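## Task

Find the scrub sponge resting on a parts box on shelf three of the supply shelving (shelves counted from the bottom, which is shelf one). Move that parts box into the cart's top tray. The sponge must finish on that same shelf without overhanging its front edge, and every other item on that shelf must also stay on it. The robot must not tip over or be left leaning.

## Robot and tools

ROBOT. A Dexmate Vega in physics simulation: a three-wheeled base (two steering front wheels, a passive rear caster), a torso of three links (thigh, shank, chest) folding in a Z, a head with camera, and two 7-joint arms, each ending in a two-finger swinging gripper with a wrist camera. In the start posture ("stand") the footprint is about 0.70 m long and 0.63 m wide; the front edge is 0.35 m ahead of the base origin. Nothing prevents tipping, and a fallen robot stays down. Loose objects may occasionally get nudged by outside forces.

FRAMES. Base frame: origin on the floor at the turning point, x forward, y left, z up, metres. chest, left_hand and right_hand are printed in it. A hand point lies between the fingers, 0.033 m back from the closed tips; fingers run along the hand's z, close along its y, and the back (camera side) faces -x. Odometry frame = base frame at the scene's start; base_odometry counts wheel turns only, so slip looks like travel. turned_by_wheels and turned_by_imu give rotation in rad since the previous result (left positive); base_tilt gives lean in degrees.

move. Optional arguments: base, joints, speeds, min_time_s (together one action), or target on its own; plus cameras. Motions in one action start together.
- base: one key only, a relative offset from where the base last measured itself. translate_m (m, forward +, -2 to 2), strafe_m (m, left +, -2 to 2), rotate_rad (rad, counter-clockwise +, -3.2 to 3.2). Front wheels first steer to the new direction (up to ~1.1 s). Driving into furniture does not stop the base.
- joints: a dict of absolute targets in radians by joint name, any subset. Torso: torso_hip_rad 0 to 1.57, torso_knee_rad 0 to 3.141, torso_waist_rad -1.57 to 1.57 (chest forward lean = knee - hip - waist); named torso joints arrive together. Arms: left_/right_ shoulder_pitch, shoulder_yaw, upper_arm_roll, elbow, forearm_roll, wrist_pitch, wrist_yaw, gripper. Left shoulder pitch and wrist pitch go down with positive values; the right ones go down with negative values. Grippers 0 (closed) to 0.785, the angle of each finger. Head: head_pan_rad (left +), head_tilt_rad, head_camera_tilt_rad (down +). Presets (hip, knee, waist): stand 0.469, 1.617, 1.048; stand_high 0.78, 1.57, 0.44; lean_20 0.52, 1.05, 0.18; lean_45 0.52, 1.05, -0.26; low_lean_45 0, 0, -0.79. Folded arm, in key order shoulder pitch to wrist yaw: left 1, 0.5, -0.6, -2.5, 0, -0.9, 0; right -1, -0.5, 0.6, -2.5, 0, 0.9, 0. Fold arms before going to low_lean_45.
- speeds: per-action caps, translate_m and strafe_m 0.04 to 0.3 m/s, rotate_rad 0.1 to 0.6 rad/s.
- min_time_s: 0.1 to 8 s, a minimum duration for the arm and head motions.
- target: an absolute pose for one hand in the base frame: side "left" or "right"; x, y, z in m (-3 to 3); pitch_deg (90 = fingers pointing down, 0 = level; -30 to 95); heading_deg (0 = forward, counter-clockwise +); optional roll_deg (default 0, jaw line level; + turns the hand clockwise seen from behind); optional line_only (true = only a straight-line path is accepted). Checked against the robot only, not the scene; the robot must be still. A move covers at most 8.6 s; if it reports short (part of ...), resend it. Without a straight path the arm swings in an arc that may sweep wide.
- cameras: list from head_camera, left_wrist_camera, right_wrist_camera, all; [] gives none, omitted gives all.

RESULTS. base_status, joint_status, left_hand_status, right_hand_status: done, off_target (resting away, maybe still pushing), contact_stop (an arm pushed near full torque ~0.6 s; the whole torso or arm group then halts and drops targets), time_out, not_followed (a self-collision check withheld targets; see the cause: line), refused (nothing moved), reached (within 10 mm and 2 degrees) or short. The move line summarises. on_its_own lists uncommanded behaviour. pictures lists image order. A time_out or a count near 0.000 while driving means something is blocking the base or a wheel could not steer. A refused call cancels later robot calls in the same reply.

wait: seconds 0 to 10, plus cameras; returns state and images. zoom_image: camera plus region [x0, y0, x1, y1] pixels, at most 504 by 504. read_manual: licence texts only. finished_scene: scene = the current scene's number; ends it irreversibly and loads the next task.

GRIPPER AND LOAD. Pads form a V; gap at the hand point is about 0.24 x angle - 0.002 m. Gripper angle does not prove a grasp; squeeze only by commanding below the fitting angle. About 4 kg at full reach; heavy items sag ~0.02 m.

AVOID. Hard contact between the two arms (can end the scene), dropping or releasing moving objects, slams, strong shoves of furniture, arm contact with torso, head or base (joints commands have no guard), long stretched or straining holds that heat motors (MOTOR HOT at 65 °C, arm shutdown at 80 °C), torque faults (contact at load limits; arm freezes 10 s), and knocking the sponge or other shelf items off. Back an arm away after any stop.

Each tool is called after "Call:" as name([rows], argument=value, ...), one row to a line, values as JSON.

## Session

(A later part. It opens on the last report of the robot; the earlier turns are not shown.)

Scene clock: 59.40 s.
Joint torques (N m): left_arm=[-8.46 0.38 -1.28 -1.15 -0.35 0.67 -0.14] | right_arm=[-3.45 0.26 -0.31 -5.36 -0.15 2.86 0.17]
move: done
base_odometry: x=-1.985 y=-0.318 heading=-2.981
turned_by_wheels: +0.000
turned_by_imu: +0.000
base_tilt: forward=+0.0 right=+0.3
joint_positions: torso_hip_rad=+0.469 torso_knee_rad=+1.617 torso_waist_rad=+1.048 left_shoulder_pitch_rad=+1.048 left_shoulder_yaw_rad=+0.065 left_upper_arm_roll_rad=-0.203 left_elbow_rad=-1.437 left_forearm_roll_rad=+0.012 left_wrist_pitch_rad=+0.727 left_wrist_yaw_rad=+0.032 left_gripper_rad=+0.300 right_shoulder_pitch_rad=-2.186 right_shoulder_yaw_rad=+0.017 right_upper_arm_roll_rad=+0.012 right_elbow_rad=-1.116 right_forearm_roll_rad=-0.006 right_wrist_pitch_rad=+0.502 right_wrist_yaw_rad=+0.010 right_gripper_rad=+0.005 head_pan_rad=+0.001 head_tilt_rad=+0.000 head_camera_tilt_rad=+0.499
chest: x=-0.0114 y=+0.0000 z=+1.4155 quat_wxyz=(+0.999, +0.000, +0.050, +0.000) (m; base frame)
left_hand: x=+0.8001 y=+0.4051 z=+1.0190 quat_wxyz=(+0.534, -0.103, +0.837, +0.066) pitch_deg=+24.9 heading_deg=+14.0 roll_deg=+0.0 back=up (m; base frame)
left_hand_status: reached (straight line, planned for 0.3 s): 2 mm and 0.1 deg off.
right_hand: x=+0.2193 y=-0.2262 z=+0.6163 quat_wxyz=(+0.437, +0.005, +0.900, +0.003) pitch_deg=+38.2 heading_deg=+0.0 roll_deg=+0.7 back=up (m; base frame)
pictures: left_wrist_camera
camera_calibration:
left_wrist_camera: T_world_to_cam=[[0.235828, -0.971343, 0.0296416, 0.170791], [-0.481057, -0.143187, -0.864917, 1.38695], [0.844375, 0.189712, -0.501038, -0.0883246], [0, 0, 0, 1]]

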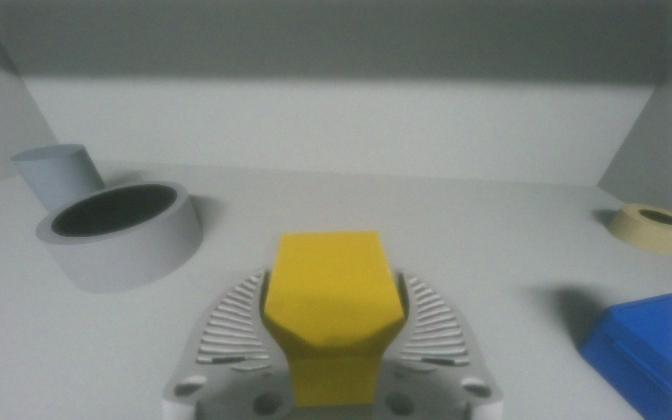

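Call:
move(joints={"left_gripper_rad": 0.40}, cameras=[])

Call:
move(joints={"left_gripper_rad": 0.55}, cameras=["left_wrist_camera"])

Call:
move(target={"side": "left", "x": 0.69, "y": 0.378, "z": 1.08, "pitch_deg": 25, "heading_deg": 14, "line_only": true}, cameras=[])

Call:
move(target={"side": "left", "x": 0.725, "y": 0.193, "z": 1.075, "pitch_deg": 25, "heading_deg": 14, "line_only": true}, cameras=["left_wrist_camera", "head_camera"])

Call:
zoom_image(camera="left_wrist_camera", region=[220, 200, 450, 380])

Scene clock: 61.50 s.
move: done
turned_by_wheels: +0.000
turned_by_imu: +0.001
joint_status: all done
pictures: none

Scene clock: 62.53 s.
move: done
turned_by_wheels: +0.000
turned_by_imu: +0.000
joint_status: all done
pictures: left_wrist_camera
camera_calibration:
left_wrist_camera: T_world_to_cam=[[0.235786, -0.971351, 0.029696, 0.170791], [-0.482773, -0.143599, -0.863892, 1.38519], [0.843407, 0.189357, -0.5028, -0.0865531], [0, 0, 0, 1]]

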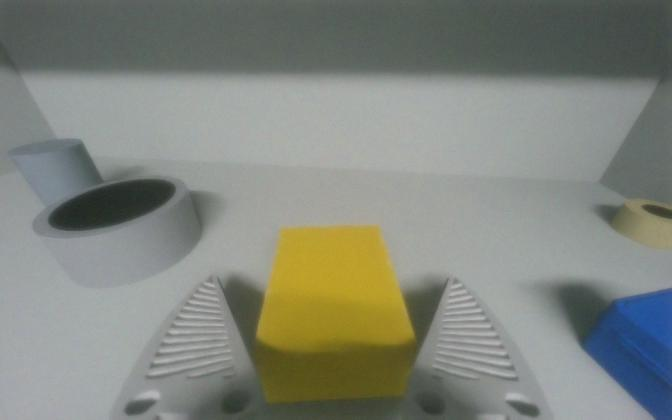

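Scene clock: 66.50 s.
move: done
turned_by_wheels: +0.000
turned_by_imu: +0.001
left_hand_status: reached (straight line, planned for 2.4 s): 1 mm and 0.0 deg off.
pictures: none

Scene clock: 69.37 s.
Joint torques (N m): left_arm=[-23.18 -8.43 7.78 -8.94 0.57 -3.4 0.2] | right_arm=[-3.66 -0.38 0.18 -5.4 -0.04 3.49 -0.29]
move: done
base_odometry: x=-1.985 y=-0.318 heading=-2.981
turned_by_wheels: +0.000
turned_by_imu: +0.001
base_tilt: forward=+0.2 right=+0.3
joint_positions: torso_hip_rad=+0.469 torso_knee_rad=+1.617 torso_waist_rad=+1.048 left_shoulder_pitch_rad=+1.257 left_shoulder_yaw_rad=-0.297 left_upper_arm_roll_rad=+0.106 left_elbow_rad=-1.913 left_forearm_roll_rad=+0.131 left_wrist_pitch_rad=+0.991 left_wrist_yaw_rad=+0.375 left_gripper_rad=+0.550 right_shoulder_pitch_rad=-2.186 right_shoulder_yaw_rad=+0.017 right_upper_arm_roll_rad=+0.012 right_elbow_rad=-1.116 right_forearm_roll_rad=-0.006 right_wrist_pitch_rad=+0.502 right_wrist_yaw_rad=+0.010 right_gripper_rad=+0.005 head_pan_rad=+0.001 head_tilt_rad=+0.000 head_camera_tilt_rad=+0.499
chest: x=-0.0112 y=+0.0000 z=+1.4155 quat_wxyz=(+0.999, +0.000, +0.050, +0.000) (m; base frame)
left_hand: x=+0.7244 y=+0.1965 z=+1.0738 quat_wxyz=(+0.533, -0.103, +0.838, +0.066) pitch_deg=+25.1 heading_deg=+14.0 roll_deg=+0.0 back=up (m; base frame)
left_hand_status: reached (straight line, planned for 1.4 s): 4 mm and 0.1 deg off.
right_hand: x=+0.2193 y=-0.2262 z=+0.6163 quat_wxyz=(+0.437, +0.005, +0.900, +0.003) pitch_deg=+38.2 heading_deg=+0.0 roll_deg=+0.7 back=up (m; base frame)
pictures: head_camera, left_wrist_camera
camera_calibration:
head_camera: T_world_to_cam=[[0.0153962, -0.999783, 0.0140475, 0.00893638], [-0.560453, -0.0202637, -0.827938, 1.23025], [0.828043, 0.00487413, -0.560643, 0.857558], [0, 0, 0, 1]]
left_wrist_camera: T_world_to_cam=[[0.236183, -0.971257, 0.0296065, -0.0158578], [-0.484057, -0.144019, -0.863103, 1.36853], [0.842559, 0.189519, -0.504159, 0.0472928], [0, 0, 0, 1]]

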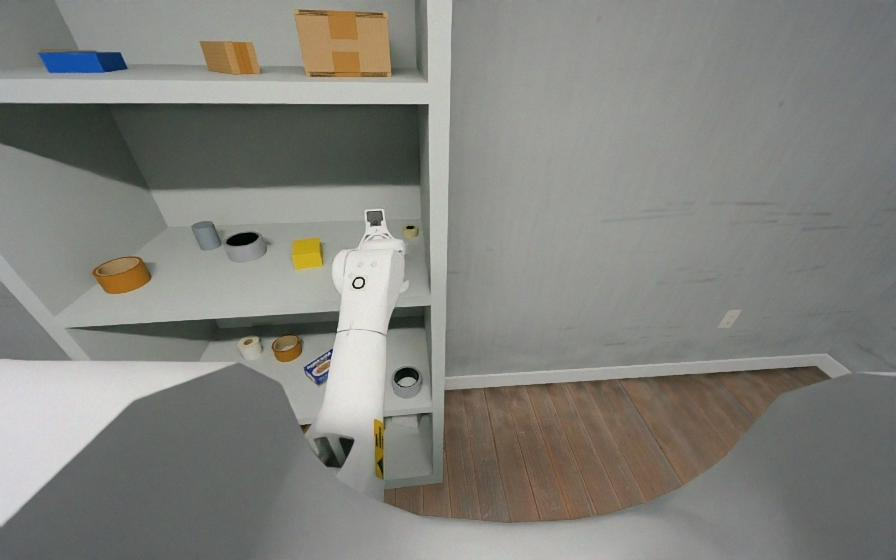

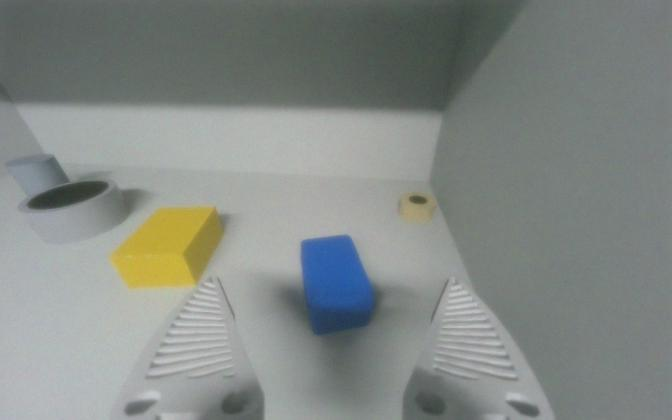

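Scaled by 2.191 from the camera's 672x420 image, which has a finer 960x600 frame.

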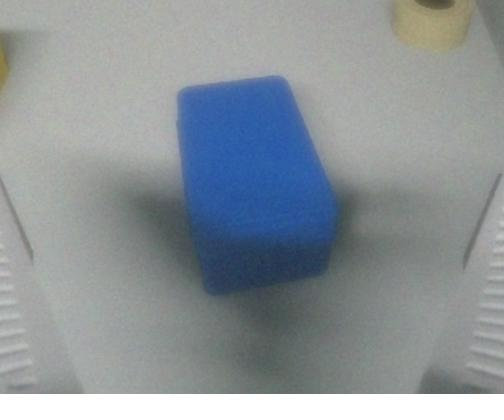

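Call:
move(target={"side": "left", "x": 0.793, "y": 0.212, "z": 1.026, "pitch_deg": 25, "heading_deg": 22, "line_only": true}, cameras=["left_wrist_camera"])

Call:
zoom_image(camera="left_wrist_camera", region=[200, 200, 460, 420])

Scene clock: 75.10 s.
Joint torques (N m): left_arm=[-26.8 -9.34 4.54 -8.97 0.68 -3.12 0.09] | right_arm=[-4.84 0.75 1.23 -5.34 -0.1 2.63 -0.13]
move: done
base_odometry: x=-1.985 y=-0.318 heading=-2.981
turned_by_wheels: +0.000
turned_by_imu: +0.001
base_tilt: forward=+0.1 right=+0.3
joint_positions: torso_hip_rad=+0.469 torso_knee_rad=+1.617 torso_waist_rad=+1.048 left_shoulder_pitch_rad=+1.036 left_shoulder_yaw_rad=-0.356 left_upper_arm_roll_rad=-0.021 left_elbow_rad=-1.369 left_forearm_roll_rad=+0.119 left_wrist_pitch_rad=+0.627 left_wrist_yaw_rad=+0.530 left_gripper_rad=+0.550 right_shoulder_pitch_rad=-2.186 right_shoulder_yaw_rad=+0.017 right_upper_arm_roll_rad=+0.012 right_elbow_rad=-1.116 right_forearm_roll_rad=-0.006 right_wrist_pitch_rad=+0.502 right_wrist_yaw_rad=+0.010 right_gripper_rad=+0.005 head_pan_rad=+0.001 head_tilt_rad=+0.000 head_camera_tilt_rad=+0.499
chest: x=-0.0112 y=+0.0000 z=+1.4155 quat_wxyz=(+0.999, +0.000, +0.050, +0.000) (m; base frame)
left_hand: x=+0.7923 y=+0.2119 z=+1.0260 quat_wxyz=(+0.527, -0.160, +0.828, +0.102) pitch_deg=+25.0 heading_deg=+21.9 roll_deg=+0.0 back=up (m; base frame)
left_hand_status: reached (straight line, planned for 2.1 s): 1 mm and 0.1 deg off.
right_hand: x=+0.2193 y=-0.2262 z=+0.6163 quat_wxyz=(+0.437, +0.005, +0.900, +0.003) pitch_deg=+38.2 heading_deg=+0.0 roll_deg=+0.7 back=up (m; base frame)
pictures: left_wrist_camera
camera_calibration:
left_wrist_camera: T_world_to_cam=[[0.367527, -0.929554, 0.0292231, -0.127942], [-0.458965, -0.208616, -0.863615, 1.35662], [0.808873, 0.303989, -0.503305, -0.0353724], [0, 0, 0, 1]]

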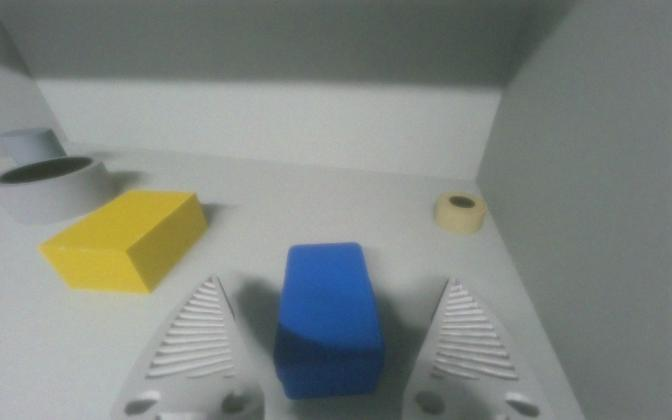

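Scaled by 1.938 from the camera's 672x420 image, which has a finer 960x600 frame.

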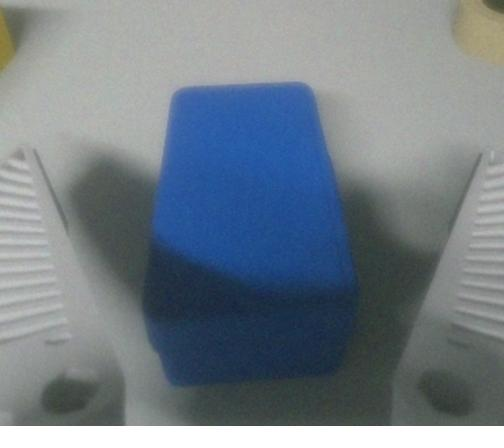

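Call:
move(joints={"left_gripper_rad": 0.34}, cameras=[])

Call:
move(joints={"left_gripper_rad": 0.19}, cameras=["left_wrist_camera"])

Call:
zoom_image(camera="left_wrist_camera", region=[200, 200, 460, 420])

Scene clock: 76.23 s.
move: done
turned_by_wheels: +0.000
turned_by_imu: +0.000
joint_status: all done
pictures: none

Scene clock: 76.87 s.
Joint torques (N m): left_arm=[-21.08 -8.49 4.06 -6.18 -0.12 -1.31 -0.06] | right_arm=[-4.56 0.21 1.23 -4.67 -0.04 3.16 0.01]
move: done
base_odometry: x=-1.985 y=-0.318 heading=-2.981
turned_by_wheels: +0.000
turned_by_imu: +0.000
base_tilt: forward=+0.1 right=+0.3
joint_positions: torso_hip_rad=+0.469 torso_knee_rad=+1.617 torso_waist_rad=+1.048 left_shoulder_pitch_rad=+1.033 left_shoulder_yaw_rad=-0.356 left_upper_arm_roll_rad=-0.022 left_elbow_rad=-1.364 left_forearm_roll_rad=+0.119 left_wrist_pitch_rad=+0.623 left_wrist_yaw_rad=+0.531 left_gripper_rad=+0.190 right_shoulder_pitch_rad=-2.186 right_shoulder_yaw_rad=+0.017 right_upper_arm_roll_rad=+0.012 right_elbow_rad=-1.116 right_forearm_roll_rad=-0.006 right_wrist_pitch_rad=+0.502 right_wrist_yaw_rad=+0.010 right_gripper_rad=+0.005 head_pan_rad=+0.001 head_tilt_rad=+0.000 head_camera_tilt_rad=+0.499
joint_status: all done
chest: x=-0.0112 y=+0.0000 z=+1.4155 quat_wxyz=(+0.999, +0.000, +0.050, +0.000) (m; base frame)
left_hand: x=+0.7929 y=+0.2121 z=+1.0260 quat_wxyz=(+0.527, -0.161, +0.828, +0.103) pitch_deg=+25.0 heading_deg=+22.0 roll_deg=+0.0 back=up (m; base frame)
right_hand: x=+0.2193 y=-0.2262 z=+0.6163 quat_wxyz=(+0.437, +0.005, +0.900, +0.003) pitch_deg=+38.2 heading_deg=+0.0 roll_deg=+0.7 back=up (m; base frame)
pictures: left_wrist_camera
camera_calibration:
left_wrist_camera: T_world_to_cam=[[0.368851, -0.929019, 0.0295292, -0.129497], [-0.457944, -0.209281, -0.863996, 1.35671], [0.808849, 0.305163, -0.502632, -0.0368354], [0, 0, 0, 1]]

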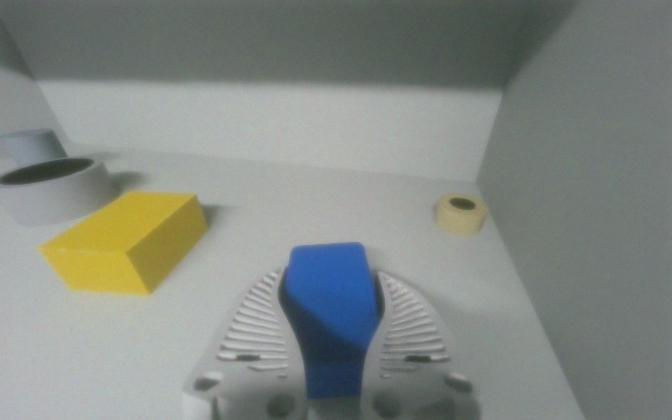

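Scaled by 1.938 from the camera's 672x420 image, which has a finer 960x600 frame.

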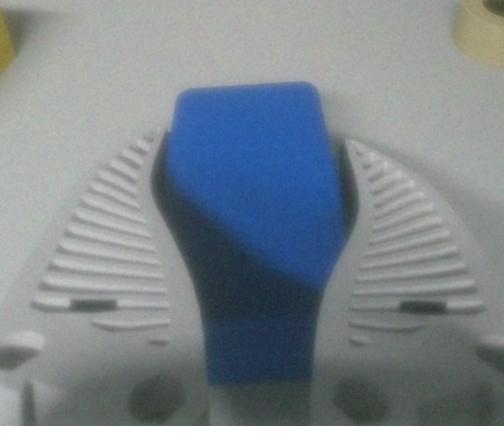

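Call:
move(target={"side": "left", "x": 0.785, "y": 0.217, "z": 1.08, "pitch_deg": 25, "heading_deg": 17, "line_only": true}, cameras=["left_wrist_camera", "head_camera"])

Scene clock: 79.77 s.
Joint torques (N m): left_arm=[-19.31 -2.47 7.99 -10.19 0.72 -2.87 -0.06] | right_arm=[-4.75 1.41 0.88 -4.39 0.05 3.46 -0.25]
move: done
base_odometry: x=-1.985 y=-0.318 heading=-2.981
turned_by_wheels: +0.000
turned_by_imu: +0.001
base_tilt: forward=+0.2 right=+0.3
joint_positions: torso_hip_rad=+0.469 torso_knee_rad=+1.617 torso_waist_rad=+1.048 left_shoulder_pitch_rad=+1.057 left_shoulder_yaw_rad=-0.309 left_upper_arm_roll_rad=+0.010 left_elbow_rad=-1.624 left_forearm_roll_rad=+0.121 left_wrist_pitch_rad=+0.880 left_wrist_yaw_rad=+0.414 left_gripper_rad=+0.190 right_shoulder_pitch_rad=-2.186 right_shoulder_yaw_rad=+0.017 right_upper_arm_roll_rad=+0.012 right_elbow_rad=-1.116 right_forearm_roll_rad=-0.006 right_wrist_pitch_rad=+0.502 right_wrist_yaw_rad=+0.010 right_gripper_rad=+0.005 head_pan_rad=+0.001 head_tilt_rad=+0.000 head_camera_tilt_rad=+0.499
chest: x=-0.0112 y=+0.0000 z=+1.4155 quat_wxyz=(+0.999, +0.000, +0.050, +0.000) (m; base frame)
left_hand: x=+0.7852 y=+0.2170 z=+1.0785 quat_wxyz=(+0.531, -0.125, +0.834, +0.080) pitch_deg=+25.0 heading_deg=+17.1 roll_deg=+0.0 back=up (m; base frame)
left_hand_status: reached (straight line, planned for 1.2 s): 2 mm and 0.1 deg off.
right_hand: x=+0.2193 y=-0.2262 z=+0.6163 quat_wxyz=(+0.437, +0.005, +0.900, +0.003) pitch_deg=+38.2 heading_deg=+0.0 roll_deg=+0.7 back=up (m; base frame)
pictures: head_camera, left_wrist_camera
camera_calibration:
head_camera: T_world_to_cam=[[0.0153963, -0.999783, 0.0140473, 0.00893648], [-0.560462, -0.0202637, -0.827933, 1.23025], [0.828037, 0.00487415, -0.560652, 0.857563], [0, 0, 0, 1]]
left_wrist_camera: T_world_to_cam=[[0.288316, -0.957076, 0.0296731, -0.0545012], [-0.474711, -0.16978, -0.863611, 1.40373], [0.831579, 0.234906, -0.503285, -0.00761498], [0, 0, 0, 1]]

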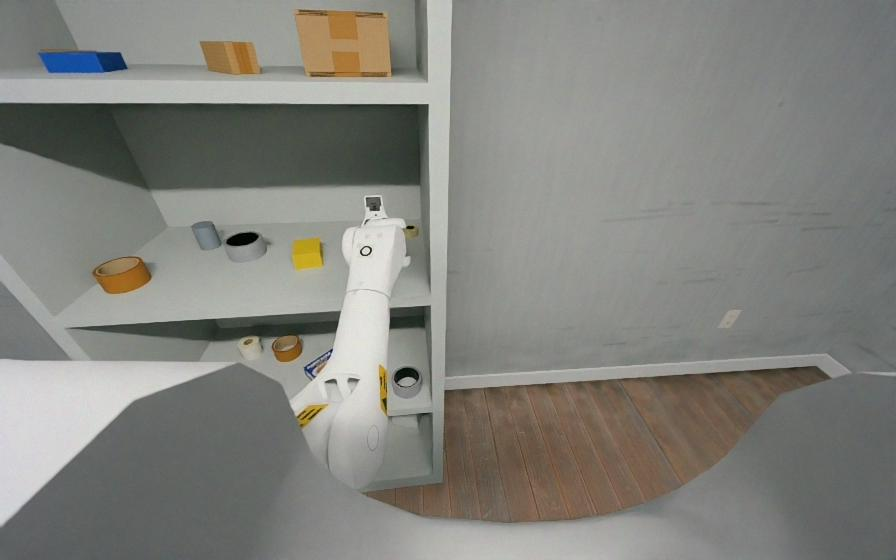

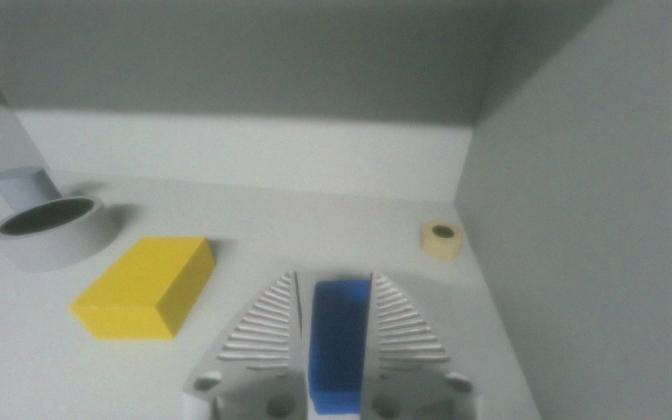

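Call:
move(joints={"left_gripper_rad": 0.50}, cameras=["left_wrist_camera"])

Call:
zoom_image(camera="left_wrist_camera", region=[220, 230, 460, 420])

Scene clock: 82.17 s.
Joint torques (N m): left_arm=[-18.81 -1.96 8.1 -10.28 0.67 -2.96 -0.01] | right_arm=[-3.25 -0.91 0.61 -5.05 -0.11 3.08 0.02]
move: done
base_odometry: x=-1.985 y=-0.318 heading=-2.981
turned_by_wheels: +0.000
turned_by_imu: +0.001
base_tilt: forward=+0.1 right=+0.3
joint_positions: torso_hip_rad=+0.469 torso_knee_rad=+1.617 torso_waist_rad=+1.048 left_shoulder_pitch_rad=+1.057 left_shoulder_yaw_rad=-0.308 left_upper_arm_roll_rad=+0.011 left_elbow_rad=-1.630 left_forearm_roll_rad=+0.121 left_wrist_pitch_rad=+0.886 left_wrist_yaw_rad=+0.411 left_gripper_rad=+0.500 right_shoulder_pitch_rad=-2.186 right_shoulder_yaw_rad=+0.017 right_upper_arm_roll_rad=+0.012 right_elbow_rad=-1.116 right_forearm_roll_rad=-0.006 right_wrist_pitch_rad=+0.502 right_wrist_yaw_rad=+0.010 right_gripper_rad=+0.005 head_pan_rad=+0.001 head_tilt_rad=+0.000 head_camera_tilt_rad=+0.499
joint_status: all done
chest: x=-0.0112 y=+0.0000 z=+1.4155 quat_wxyz=(+0.999, +0.000, +0.050, +0.000) (m; base frame)
left_hand: x=+0.7849 y=+0.2170 z=+1.0796 quat_wxyz=(+0.531, -0.125, +0.834, +0.079) pitch_deg=+25.0 heading_deg=+17.0 roll_deg=+0.0 back=up (m; base frame)
right_hand: x=+0.2193 y=-0.2262 z=+0.6163 quat_wxyz=(+0.437, +0.005, +0.900, +0.003) pitch_deg=+38.2 heading_deg=+0.0 roll_deg=+0.7 back=up (m; base frame)
pictures: left_wrist_camera
camera_calibration:
left_wrist_camera: T_world_to_cam=[[0.286506, -0.957617, 0.0297338, -0.0529446], [-0.475062, -0.168946, -0.863582, 1.4046], [0.832004, 0.233296, -0.503331, -0.00671941], [0, 0, 0, 1]]

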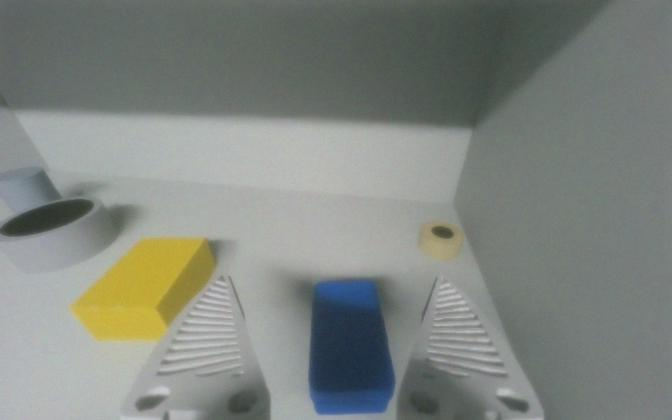

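Scaled by 2.100 from the camera's 672x420 image, which has a finer 960x600 frame.

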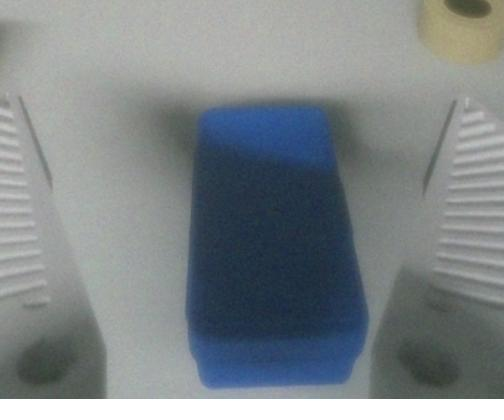

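Call:
move(target={"side": "left", "x": 0.813, "y": 0.2135, "z": 1.0205, "pitch_deg": 20, "heading_deg": 17, "line_only": true}, cameras=["left_wrist_camera"])

Call:
zoom_image(camera="left_wrist_camera", region=[220, 230, 460, 420])

Scene clock: 86.87 s.
Joint torques (N m): left_arm=[-27.28 -1.71 3.3 -9.63 0.62 -3.87 0.33] | right_arm=[-5.12 -1.3 0.72 -5.51 -0.36 2.82 -0.17]
move: done
base_odometry: x=-1.985 y=-0.318 heading=-2.981
turned_by_wheels: +0.000
turned_by_imu: +0.001
base_tilt: forward=+0.1 right=+0.3
joint_positions: torso_hip_rad=+0.469 torso_knee_rad=+1.617 torso_waist_rad=+1.048 left_shoulder_pitch_rad=+1.058 left_shoulder_yaw_rad=-0.266 left_upper_arm_roll_rad=+0.001 left_elbow_rad=-1.297 left_forearm_roll_rad=+0.106 left_wrist_pitch_rad=+0.474 left_wrist_yaw_rad=+0.412 left_gripper_rad=+0.500 right_shoulder_pitch_rad=-2.186 right_shoulder_yaw_rad=+0.017 right_upper_arm_roll_rad=+0.012 right_elbow_rad=-1.116 right_forearm_roll_rad=-0.006 right_wrist_pitch_rad=+0.502 right_wrist_yaw_rad=+0.010 right_gripper_rad=+0.005 head_pan_rad=+0.001 head_tilt_rad=+0.000 head_camera_tilt_rad=+0.499
chest: x=-0.0112 y=+0.0000 z=+1.4155 quat_wxyz=(+0.999, +0.000, +0.050, +0.000) (m; base frame)
left_hand: x=+0.8126 y=+0.2133 z=+1.0207 quat_wxyz=(+0.566, -0.121, +0.811, +0.085) pitch_deg=+20.1 heading_deg=+17.0 roll_deg=+0.0 back=up (m; base frame)
left_hand_status: reached (straight line, planned for 1.6 s): 1 mm and 0.1 deg off.
right_hand: x=+0.2193 y=-0.2262 z=+0.6163 quat_wxyz=(+0.437, +0.005, +0.900, +0.003) pitch_deg=+38.2 heading_deg=+0.0 roll_deg=+0.7 back=up (m; base frame)
pictures: left_wrist_camera
camera_calibration:
left_wrist_camera: T_world_to_cam=[[0.283733, -0.95847, 0.0288366, -0.0593144], [-0.402457, -0.146326, -0.903669, 1.34342], [0.870359, 0.244795, -0.42726, -0.169809], [0, 0, 0, 1]]

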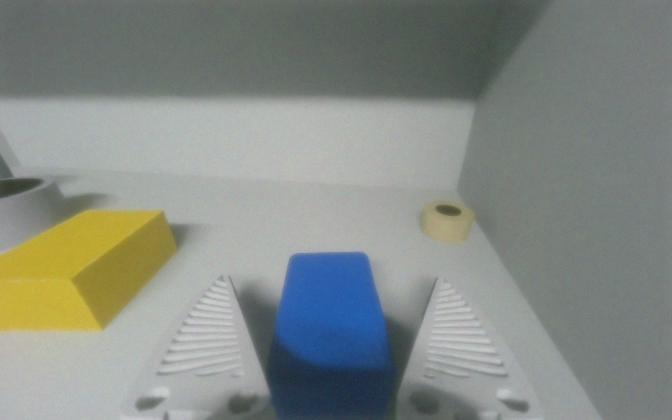

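Scaled by 2.100 from the camera's 672x420 image, which has a finer 960x600 frame.

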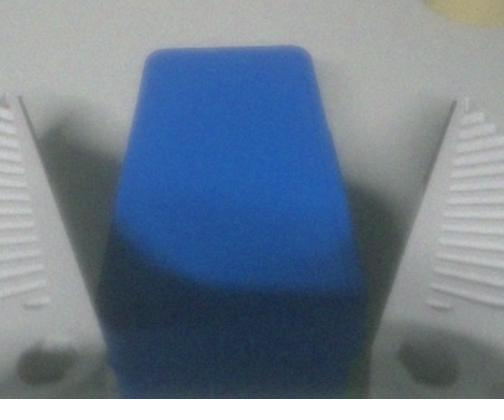

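Call:
move(joints={"left_gripper_rad": 0.28}, cameras=[])

Call:
move(joints={"left_gripper_rad": 0.05}, cameras=["left_wrist_camera"])

Call:
zoom_image(camera="left_wrist_camera", region=[220, 230, 460, 420])

Scene clock: 87.97 s.
move: done
turned_by_wheels: +0.000
turned_by_imu: +0.000
joint_status: all done
pictures: none

Scene clock: 88.70 s.
Joint torques (N m): left_arm=[-23.11 -1.08 2.92 -6.82 0.28 -2.49 0.18] | right_arm=[-3.69 0.67 0.35 -5.16 -0.13 3.09 -0.2]
move: done
base_odometry: x=-1.985 y=-0.318 heading=-2.981
turned_by_wheels: +0.000
turned_by_imu: +0.000
base_tilt: forward=+0.1 right=+0.3
joint_positions: torso_hip_rad=+0.469 torso_knee_rad=+1.617 torso_waist_rad=+1.048 left_shoulder_pitch_rad=+1.057 left_shoulder_yaw_rad=-0.265 left_upper_arm_roll_rad=+0.000 left_elbow_rad=-1.292 left_forearm_roll_rad=+0.106 left_wrist_pitch_rad=+0.468 left_wrist_yaw_rad=+0.412 left_gripper_rad=+0.051 right_shoulder_pitch_rad=-2.186 right_shoulder_yaw_rad=+0.017 right_upper_arm_roll_rad=+0.012 right_elbow_rad=-1.116 right_forearm_roll_rad=-0.006 right_wrist_pitch_rad=+0.502 right_wrist_yaw_rad=+0.010 right_gripper_rad=+0.005 head_pan_rad=+0.001 head_tilt_rad=+0.000 head_camera_tilt_rad=+0.499
joint_status: all done
chest: x=-0.0112 y=+0.0000 z=+1.4155 quat_wxyz=(+0.999, +0.000, +0.050, +0.000) (m; base frame)
left_hand: x=+0.8129 y=+0.2134 z=+1.0204 quat_wxyz=(+0.567, -0.121, +0.810, +0.085) pitch_deg=+20.0 heading_deg=+17.0 roll_deg=+0.0 back=up (m; base frame)
right_hand: x=+0.2193 y=-0.2262 z=+0.6163 quat_wxyz=(+0.437, +0.005, +0.900, +0.003) pitch_deg=+38.2 heading_deg=+0.0 roll_deg=+0.7 back=up (m; base frame)
pictures: left_wrist_camera
camera_calibration:
left_wrist_camera: T_world_to_cam=[[0.283857, -0.958425, 0.0290987, -0.0597191], [-0.400766, -0.146155, -0.904448, 1.34265], [0.871098, 0.245072, -0.425591, -0.172623], [0, 0, 0, 1]]

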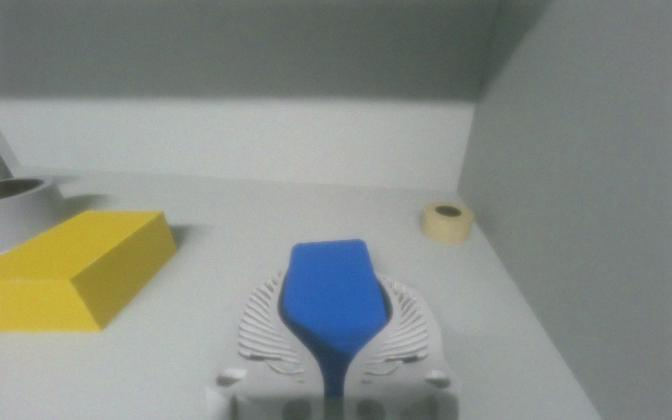

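Scaled by 2.100 from the camera's 672x420 image, which has a finer 960x600 frame.

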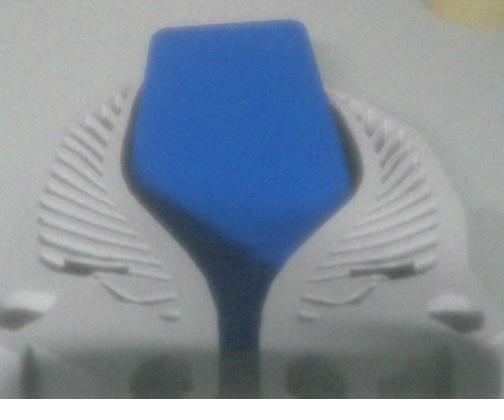

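Call:
move(target={"side": "left", "x": 0.812, "y": 0.2135, "z": 1.032, "pitch_deg": 20, "heading_deg": 17, "line_only": true}, cameras=["left_wrist_camera"])

Call:
zoom_image(camera="left_wrist_camera", region=[220, 230, 460, 420])

Scene clock: 90.43 s.
Joint torques (N m): left_arm=[-19.89 -7.49 7.04 -11.82 1.07 -3.71 0.1] | right_arm=[-5.99 0.16 0.68 -5.12 0.1 2.8 -0.14]
move: done
base_odometry: x=-1.985 y=-0.318 heading=-2.981
turned_by_wheels: +0.000
turned_by_imu: +0.000
base_tilt: forward=+0.2 right=+0.3
joint_positions: torso_hip_rad=+0.469 torso_knee_rad=+1.617 torso_waist_rad=+1.048 left_shoulder_pitch_rad=+1.060 left_shoulder_yaw_rad=-0.269 left_upper_arm_roll_rad=+0.004 left_elbow_rad=-1.332 left_forearm_roll_rad=+0.109 left_wrist_pitch_rad=+0.505 left_wrist_yaw_rad=+0.412 left_gripper_rad=+0.051 right_shoulder_pitch_rad=-2.186 right_shoulder_yaw_rad=+0.017 right_upper_arm_roll_rad=+0.012 right_elbow_rad=-1.116 right_forearm_roll_rad=-0.006 right_wrist_pitch_rad=+0.502 right_wrist_yaw_rad=+0.010 right_gripper_rad=+0.005 head_pan_rad=+0.001 head_tilt_rad=+0.000 head_camera_tilt_rad=+0.499
chest: x=-0.0112 y=+0.0000 z=+1.4155 quat_wxyz=(+0.999, +0.000, +0.050, +0.000) (m; base frame)
left_hand: x=+0.8120 y=+0.2136 z=+1.0300 quat_wxyz=(+0.567, -0.121, +0.810, +0.085) pitch_deg=+20.0 heading_deg=+17.0 roll_deg=+0.0 back=up (m; base frame)
left_hand_status: reached (straight line, planned for 0.4 s): 2 mm and 0.1 deg off.
right_hand: x=+0.2193 y=-0.2262 z=+0.6163 quat_wxyz=(+0.436, +0.005, +0.900, +0.003) pitch_deg=+38.2 heading_deg=+0.0 roll_deg=+0.7 back=up (m; base frame)
pictures: left_wrist_camera
camera_calibration:
left_wrist_camera: T_world_to_cam=[[0.284053, -0.958373, 0.0289072, -0.0595049], [-0.401383, -0.146238, -0.904161, 1.35124], [0.87075, 0.245227, -0.426214, -0.166893], [0, 0, 0, 1]]

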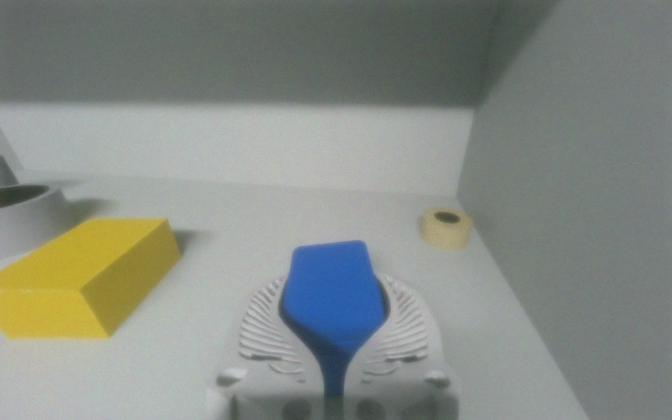

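Scaled by 2.100 from the camera's 672x420 image, which has a finer 960x600 frame.

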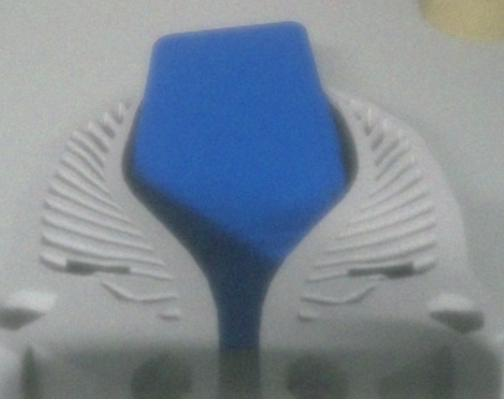

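Call:
move(target={"side": "left", "x": 0.805, "y": 0.2135, "z": 1.065, "pitch_deg": 20, "heading_deg": 17, "line_only": true}, cameras=["left_wrist_camera"])

Call:
zoom_image(camera="left_wrist_camera", region=[220, 230, 460, 420])

Scene clock: 92.83 s.
Joint torques (N m): left_arm=[-20.56 -8.75 7.98 -11.28 1.04 -2.64 -0.16] | right_arm=[-4.78 -0.25 0.25 -5.26 -0.37 2.59 0.01]
move: done
base_odometry: x=-1.985 y=-0.318 heading=-2.981
turned_by_wheels: +0.000
turned_by_imu: +0.001
base_tilt: forward=+0.1 right=+0.4
joint_positions: torso_hip_rad=+0.469 torso_knee_rad=+1.617 torso_waist_rad=+1.048 left_shoulder_pitch_rad=+1.072 left_shoulder_yaw_rad=-0.283 left_upper_arm_roll_rad=+0.019 left_elbow_rad=-1.469 left_forearm_roll_rad=+0.121 left_wrist_pitch_rad=+0.632 left_wrist_yaw_rad=+0.412 left_gripper_rad=+0.051 right_shoulder_pitch_rad=-2.186 right_shoulder_yaw_rad=+0.017 right_upper_arm_roll_rad=+0.012 right_elbow_rad=-1.116 right_forearm_roll_rad=-0.006 right_wrist_pitch_rad=+0.502 right_wrist_yaw_rad=+0.010 right_gripper_rad=+0.005 head_pan_rad=+0.001 head_tilt_rad=+0.000 head_camera_tilt_rad=+0.499
chest: x=-0.0112 y=+0.0000 z=+1.4155 quat_wxyz=(+0.999, +0.000, +0.050, +0.000) (m; base frame)
left_hand: x=+0.8052 y=+0.2136 z=+1.0632 quat_wxyz=(+0.567, -0.121, +0.810, +0.085) pitch_deg=+20.0 heading_deg=+17.0 roll_deg=+0.0 back=up (m; base frame)
left_hand_status: reached (straight line, planned for 0.8 s): 2 mm and 0.1 deg off.
right_hand: x=+0.2193 y=-0.2262 z=+0.6163 quat_wxyz=(+0.436, +0.005, +0.900, +0.003) pitch_deg=+38.2 heading_deg=+0.0 roll_deg=+0.7 back=up (m; base frame)
pictures: left_wrist_camera
camera_calibration:
left_wrist_camera: T_world_to_cam=[[0.284074, -0.958369, 0.0288174, -0.0584492], [-0.401377, -0.146162, -0.904176, 1.37846], [0.870746, 0.245286, -0.426188, -0.146903], [0, 0, 0, 1]]

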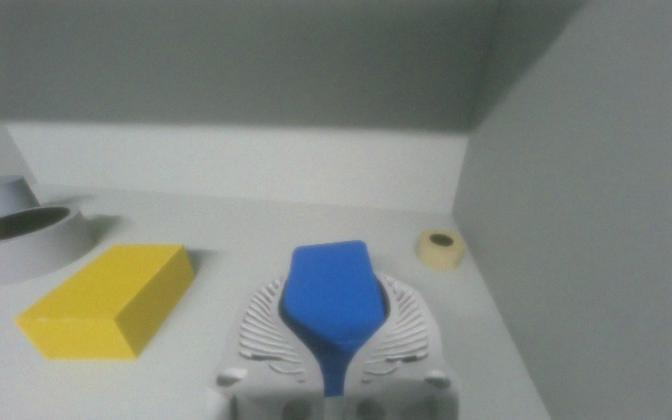

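Scaled by 2.100 from the camera's 672x420 image, which has a finer 960x600 frame.

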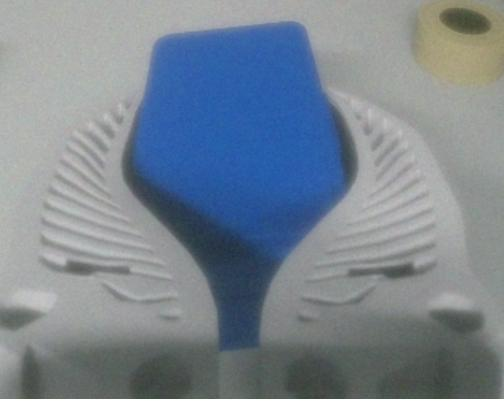

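Call:
move(base={"translate_m": -2.0}, speeds={"translate_m": 0.28}, cameras=["left_wrist_camera"])

Call:
move(base={"rotate_rad": -1.85}, cameras=["head_camera", "left_wrist_camera"])

Scene clock: 105.57 s.
move: done
turned_by_wheels: -0.001
turned_by_imu: +0.013
base_status: done
pictures: left_wrist_camera
camera_calibration:
left_wrist_camera: T_world_to_cam=[[0.284055, -0.958374, 0.0288253, -0.0583995], [-0.401507, -0.146197, -0.904112, 1.37949], [0.870692, 0.245244, -0.426323, -0.145908], [0, 0, 0, 1]]

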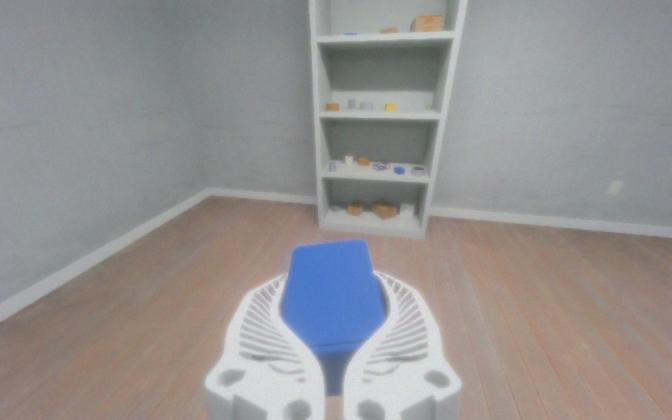

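Scene clock: 110.20 s.
Joint torques (N m): left_arm=[-19.89 -8.72 7.21 -11.14 0.75 -3.39 0.05] | right_arm=[-4.58 -1.6 1.09 -6.23 -0.03 2.64 -0.17]
move: done
base_odometry: x=-0.009 y=-0.003 heading=+1.453
turned_by_wheels: -1.848
turned_by_imu: -1.798
base_tilt: forward=+0.1 right=+0.3
base_status: done
joint_positions: torso_hip_rad=+0.469 torso_knee_rad=+1.617 torso_waist_rad=+1.048 left_shoulder_pitch_rad=+1.073 left_shoulder_yaw_rad=-0.283 left_upper_arm_roll_rad=+0.020 left_elbow_rad=-1.475 left_forearm_roll_rad=+0.121 left_wrist_pitch_rad=+0.637 left_wrist_yaw_rad=+0.412 left_gripper_rad=+0.051 right_shoulder_pitch_rad=-2.186 right_shoulder_yaw_rad=+0.017 right_upper_arm_roll_rad=+0.012 right_elbow_rad=-1.116 right_forearm_roll_rad=-0.006 right_wrist_pitch_rad=+0.502 right_wrist_yaw_rad=+0.010 right_gripper_rad=+0.005 head_pan_rad=+0.001 head_tilt_rad=+0.000 head_camera_tilt_rad=+0.499
chest: x=-0.0111 y=+0.0000 z=+1.4155 quat_wxyz=(+0.999, +0.000, +0.050, +0.000) (m; base frame)
left_hand: x=+0.8049 y=+0.2136 z=+1.0644 quat_wxyz=(+0.567, -0.121, +0.810, +0.085) pitch_deg=+20.1 heading_deg=+17.0 roll_deg=+0.0 back=up (m; base frame)
right_hand: x=+0.2193 y=-0.2262 z=+0.6162 quat_wxyz=(+0.436, +0.005, +0.900, +0.003) pitch_deg=+38.2 heading_deg=+0.0 roll_deg=+0.7 back=up (m; base frame)
pictures: head_camera, left_wrist_camera
camera_calibration:
head_camera: T_world_to_cam=[[0.0153986, -0.999783, 0.0140448, 0.00893814], [-0.560596, -0.0202637, -0.827841, 1.23019], [0.827946, 0.0048741, -0.560787, 0.857641], [0, 0, 0, 1]]
left_wrist_camera: T_world_to_cam=[[0.284038, -0.95838, 0.0288181, -0.0583851], [-0.401504, -0.146181, -0.904116, 1.37949], [0.870699, 0.245232, -0.426315, -0.145917], [0, 0, 0, 1]]

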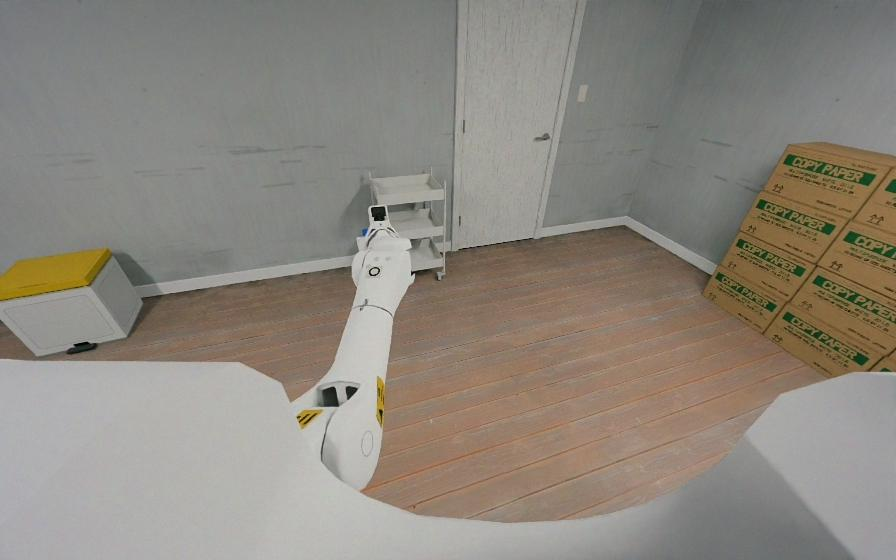

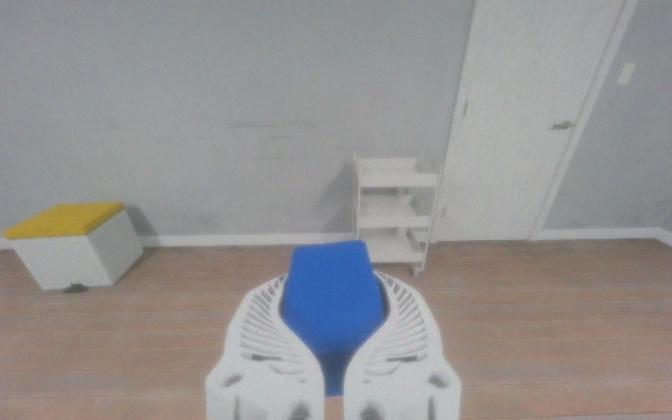

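Call:
zoom_image(camera="head_camera", region=[350, 150, 470, 290])

Call:
zoom_image(camera="left_wrist_camera", region=[330, 130, 470, 280])

Scaled by 3.600 from the camera's 896x560 image, which has a finer 960x600 frame.

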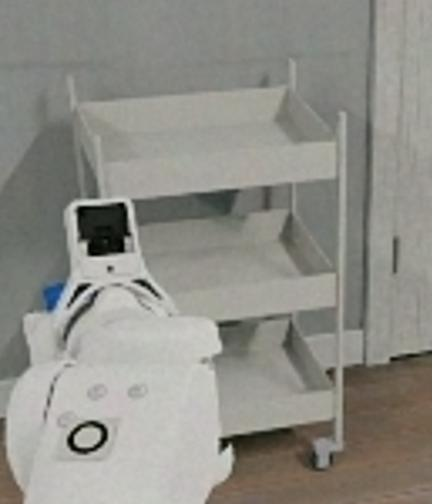

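Scaled by 3.360 from the camera's 672x420 image, which has a finer 960x600 frame.

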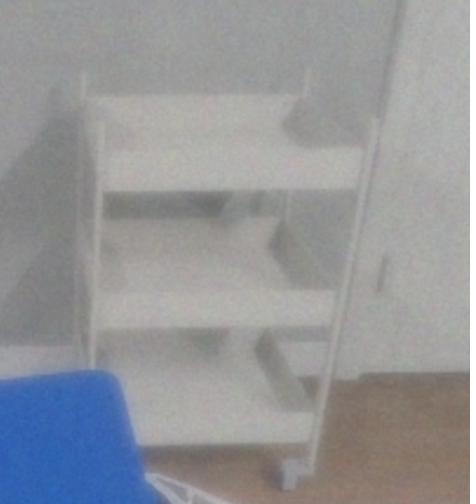

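Call:
move(base={"translate_m": 1.545}, joints={"torso_hip_rad": 0.25, "torso_knee_rad": 1.0, "torso_waist_rad": 0.45, "left_shoulder_pitch_rad": 1.15, "left_shoulder_yaw_rad": -0.084, "left_upper_arm_roll_rad": 0.065, "left_elbow_rad": -2.2, "left_forearm_roll_rad": -0.015, "left_wrist_pitch_rad": 1.15, "left_wrist_yaw_rad": 0.385, "head_camera_tilt_rad": 0.5}, cameras=["head_camera", "left_wrist_camera"])

Scene clock: 119.80 s.
Joint torques (N m): left_arm=[-14.43 1.89 4.26 -10.13 0.44 -2.82 0.19] | right_arm=[-8.37 -0.42 0.63 -3.3 0.01 1.82 0]
move: done
base_odometry: x=+0.177 y=+1.530 heading=+1.452
turned_by_wheels: -0.001
turned_by_imu: -0.007
base_tilt: forward=+0.2 right=+0.3
base_status: done
joint_positions: torso_hip_rad=+0.250 torso_knee_rad=+1.000 torso_waist_rad=+0.450 left_shoulder_pitch_rad=+1.150 left_shoulder_yaw_rad=-0.084 left_upper_arm_roll_rad=+0.065 left_elbow_rad=-2.200 left_forearm_roll_rad=-0.015 left_wrist_pitch_rad=+1.150 left_wrist_yaw_rad=+0.385 left_gripper_rad=+0.051 right_shoulder_pitch_rad=-2.186 right_shoulder_yaw_rad=+0.017 right_upper_arm_roll_rad=+0.012 right_elbow_rad=-1.116 right_forearm_roll_rad=-0.006 right_wrist_pitch_rad=+0.502 right_wrist_yaw_rad=+0.010 right_gripper_rad=+0.005 head_pan_rad=+0.000 head_tilt_rad=+0.000 head_camera_tilt_rad=+0.499
joint_status: all done
chest: x=-0.0277 y=+0.0000 z=+1.2723 quat_wxyz=(+0.989, +0.000, +0.150, +0.000) (m; base frame)
left_hand: x=+0.6610 y=+0.2831 z=+0.9624 quat_wxyz=(+0.544, -0.094, +0.827, +0.101) pitch_deg=+22.8 heading_deg=+17.0 roll_deg=+4.0 back=up (m; base frame)
right_hand: x=+0.0393 y=-0.2262 z=+0.4432 quat_wxyz=(+0.344, +0.005, +0.939, +0.002) pitch_deg=+49.7 heading_deg=+0.0 roll_deg=+0.7 back=up (m; base frame)
pictures: head_camera, left_wrist_camera
camera_calibration:
head_camera: T_world_to_cam=[[0.0178423, -0.999783, 0.0107175, 0.0155033], [-0.713906, -0.0202439, -0.699949, 0.935351], [0.700014, 0.00483739, -0.714112, 0.982625], [0, 0, 0, 1]]
left_wrist_camera: T_world_to_cam=[[0.259392, -0.965162, -0.0343342, 0.130991], [-0.462059, -0.0928056, -0.88198, 1.2433], [0.848067, 0.244643, -0.470035, -0.0239413], [0, 0, 0, 1]]

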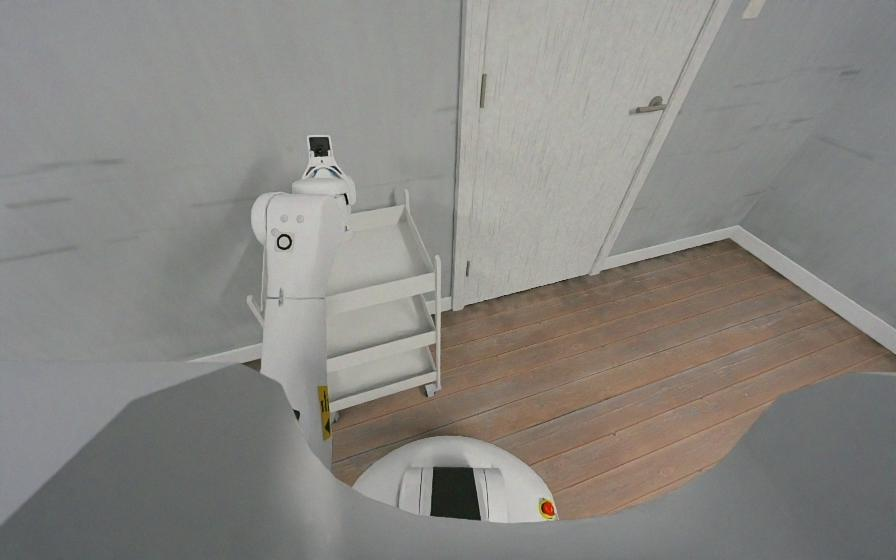

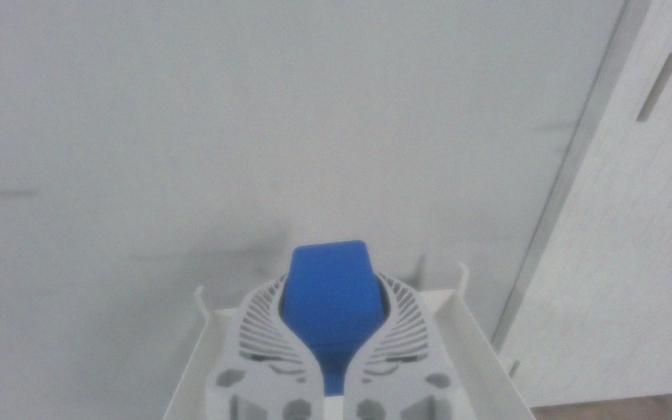

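Call:
move(base={"translate_m": 0.045}, speeds={"translate_m": 0.15}, cameras=[])

Call:
move(target={"side": "left", "x": 0.703, "y": 0.305, "z": 0.77, "pitch_deg": 26, "heading_deg": 18, "line_only": true}, cameras=["head_camera", "left_wrist_camera"])

Scene clock: 122.43 s.
move: done
turned_by_wheels: -0.001
turned_by_imu: +0.000
base_status: done
pictures: none

Scene clock: 126.53 s.
Joint torques (N m): left_arm=[-20.93 2.53 0.53 -9.96 0.46 -3.67 -0.1] | right_arm=[-8.76 0.31 0.7 -4.43 0.22 2.57 0.07]
move: done
base_odometry: x=+0.182 y=+1.575 heading=+1.451
turned_by_wheels: +0.000
turned_by_imu: +0.001
base_tilt: forward=+0.1 right=+0.2
joint_positions: torso_hip_rad=+0.250 torso_knee_rad=+1.000 torso_waist_rad=+0.450 left_shoulder_pitch_rad=+1.140 left_shoulder_yaw_rad=-0.082 left_upper_arm_roll_rad=-0.029 left_elbow_rad=-1.527 left_forearm_roll_rad=-0.058 left_wrist_pitch_rad=+0.519 left_wrist_yaw_rad=+0.332 left_gripper_rad=+0.051 right_shoulder_pitch_rad=-2.186 right_shoulder_yaw_rad=+0.017 right_upper_arm_roll_rad=+0.012 right_elbow_rad=-1.116 right_forearm_roll_rad=-0.006 right_wrist_pitch_rad=+0.502 right_wrist_yaw_rad=+0.010 right_gripper_rad=+0.005 head_pan_rad=+0.000 head_tilt_rad=+0.000 head_camera_tilt_rad=+0.499
chest: x=-0.0276 y=+0.0000 z=+1.2723 quat_wxyz=(+0.989, +0.000, +0.150, +0.000) (m; base frame)
left_hand: x=+0.7026 y=+0.3046 z=+0.7708 quat_wxyz=(+0.523, -0.132, +0.838, +0.083) pitch_deg=+26.0 heading_deg=+18.0 roll_deg=+0.0 back=up (m; base frame)
left_hand_status: reached (straight line, planned for 2.6 s): 1 mm and 0.1 deg off.
right_hand: x=+0.0393 y=-0.2262 z=+0.4432 quat_wxyz=(+0.344, +0.005, +0.939, +0.002) pitch_deg=+49.7 heading_deg=+0.0 roll_deg=+0.7 back=up (m; base frame)
pictures: head_camera, left_wrist_camera
camera_calibration:
head_camera: T_world_to_cam=[[0.0178429, -0.999783, 0.0107165, 0.015504], [-0.713949, -0.0202438, -0.699905, 0.935322], [0.69997, 0.00483734, -0.714156, 0.982643], [0, 0, 0, 1]]
left_wrist_camera: T_world_to_cam=[[0.303033, -0.952533, 0.0291981, 0.0509734], [-0.486479, -0.180966, -0.854745, 1.11854], [0.819457, 0.244812, -0.518226, -0.0973487], [0, 0, 0, 1]]

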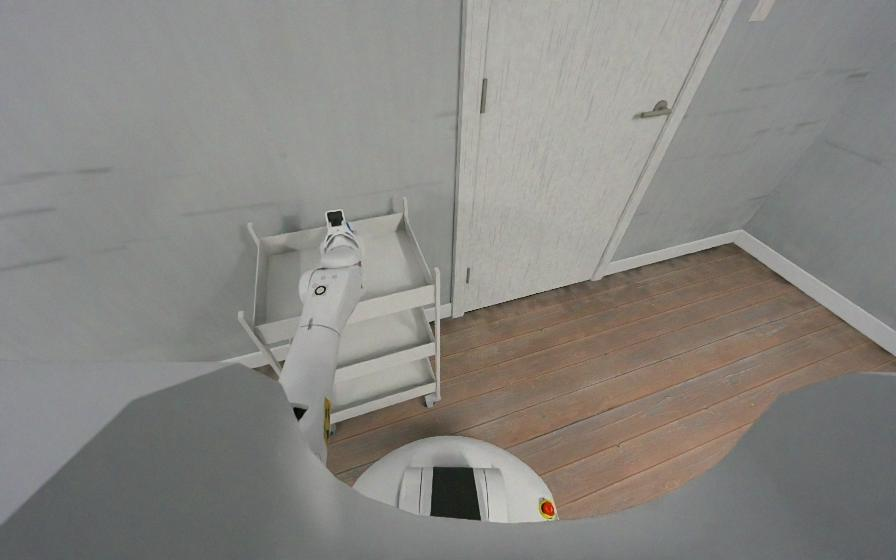

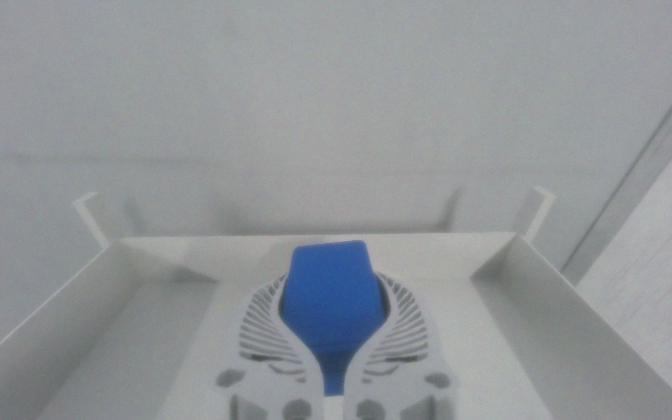

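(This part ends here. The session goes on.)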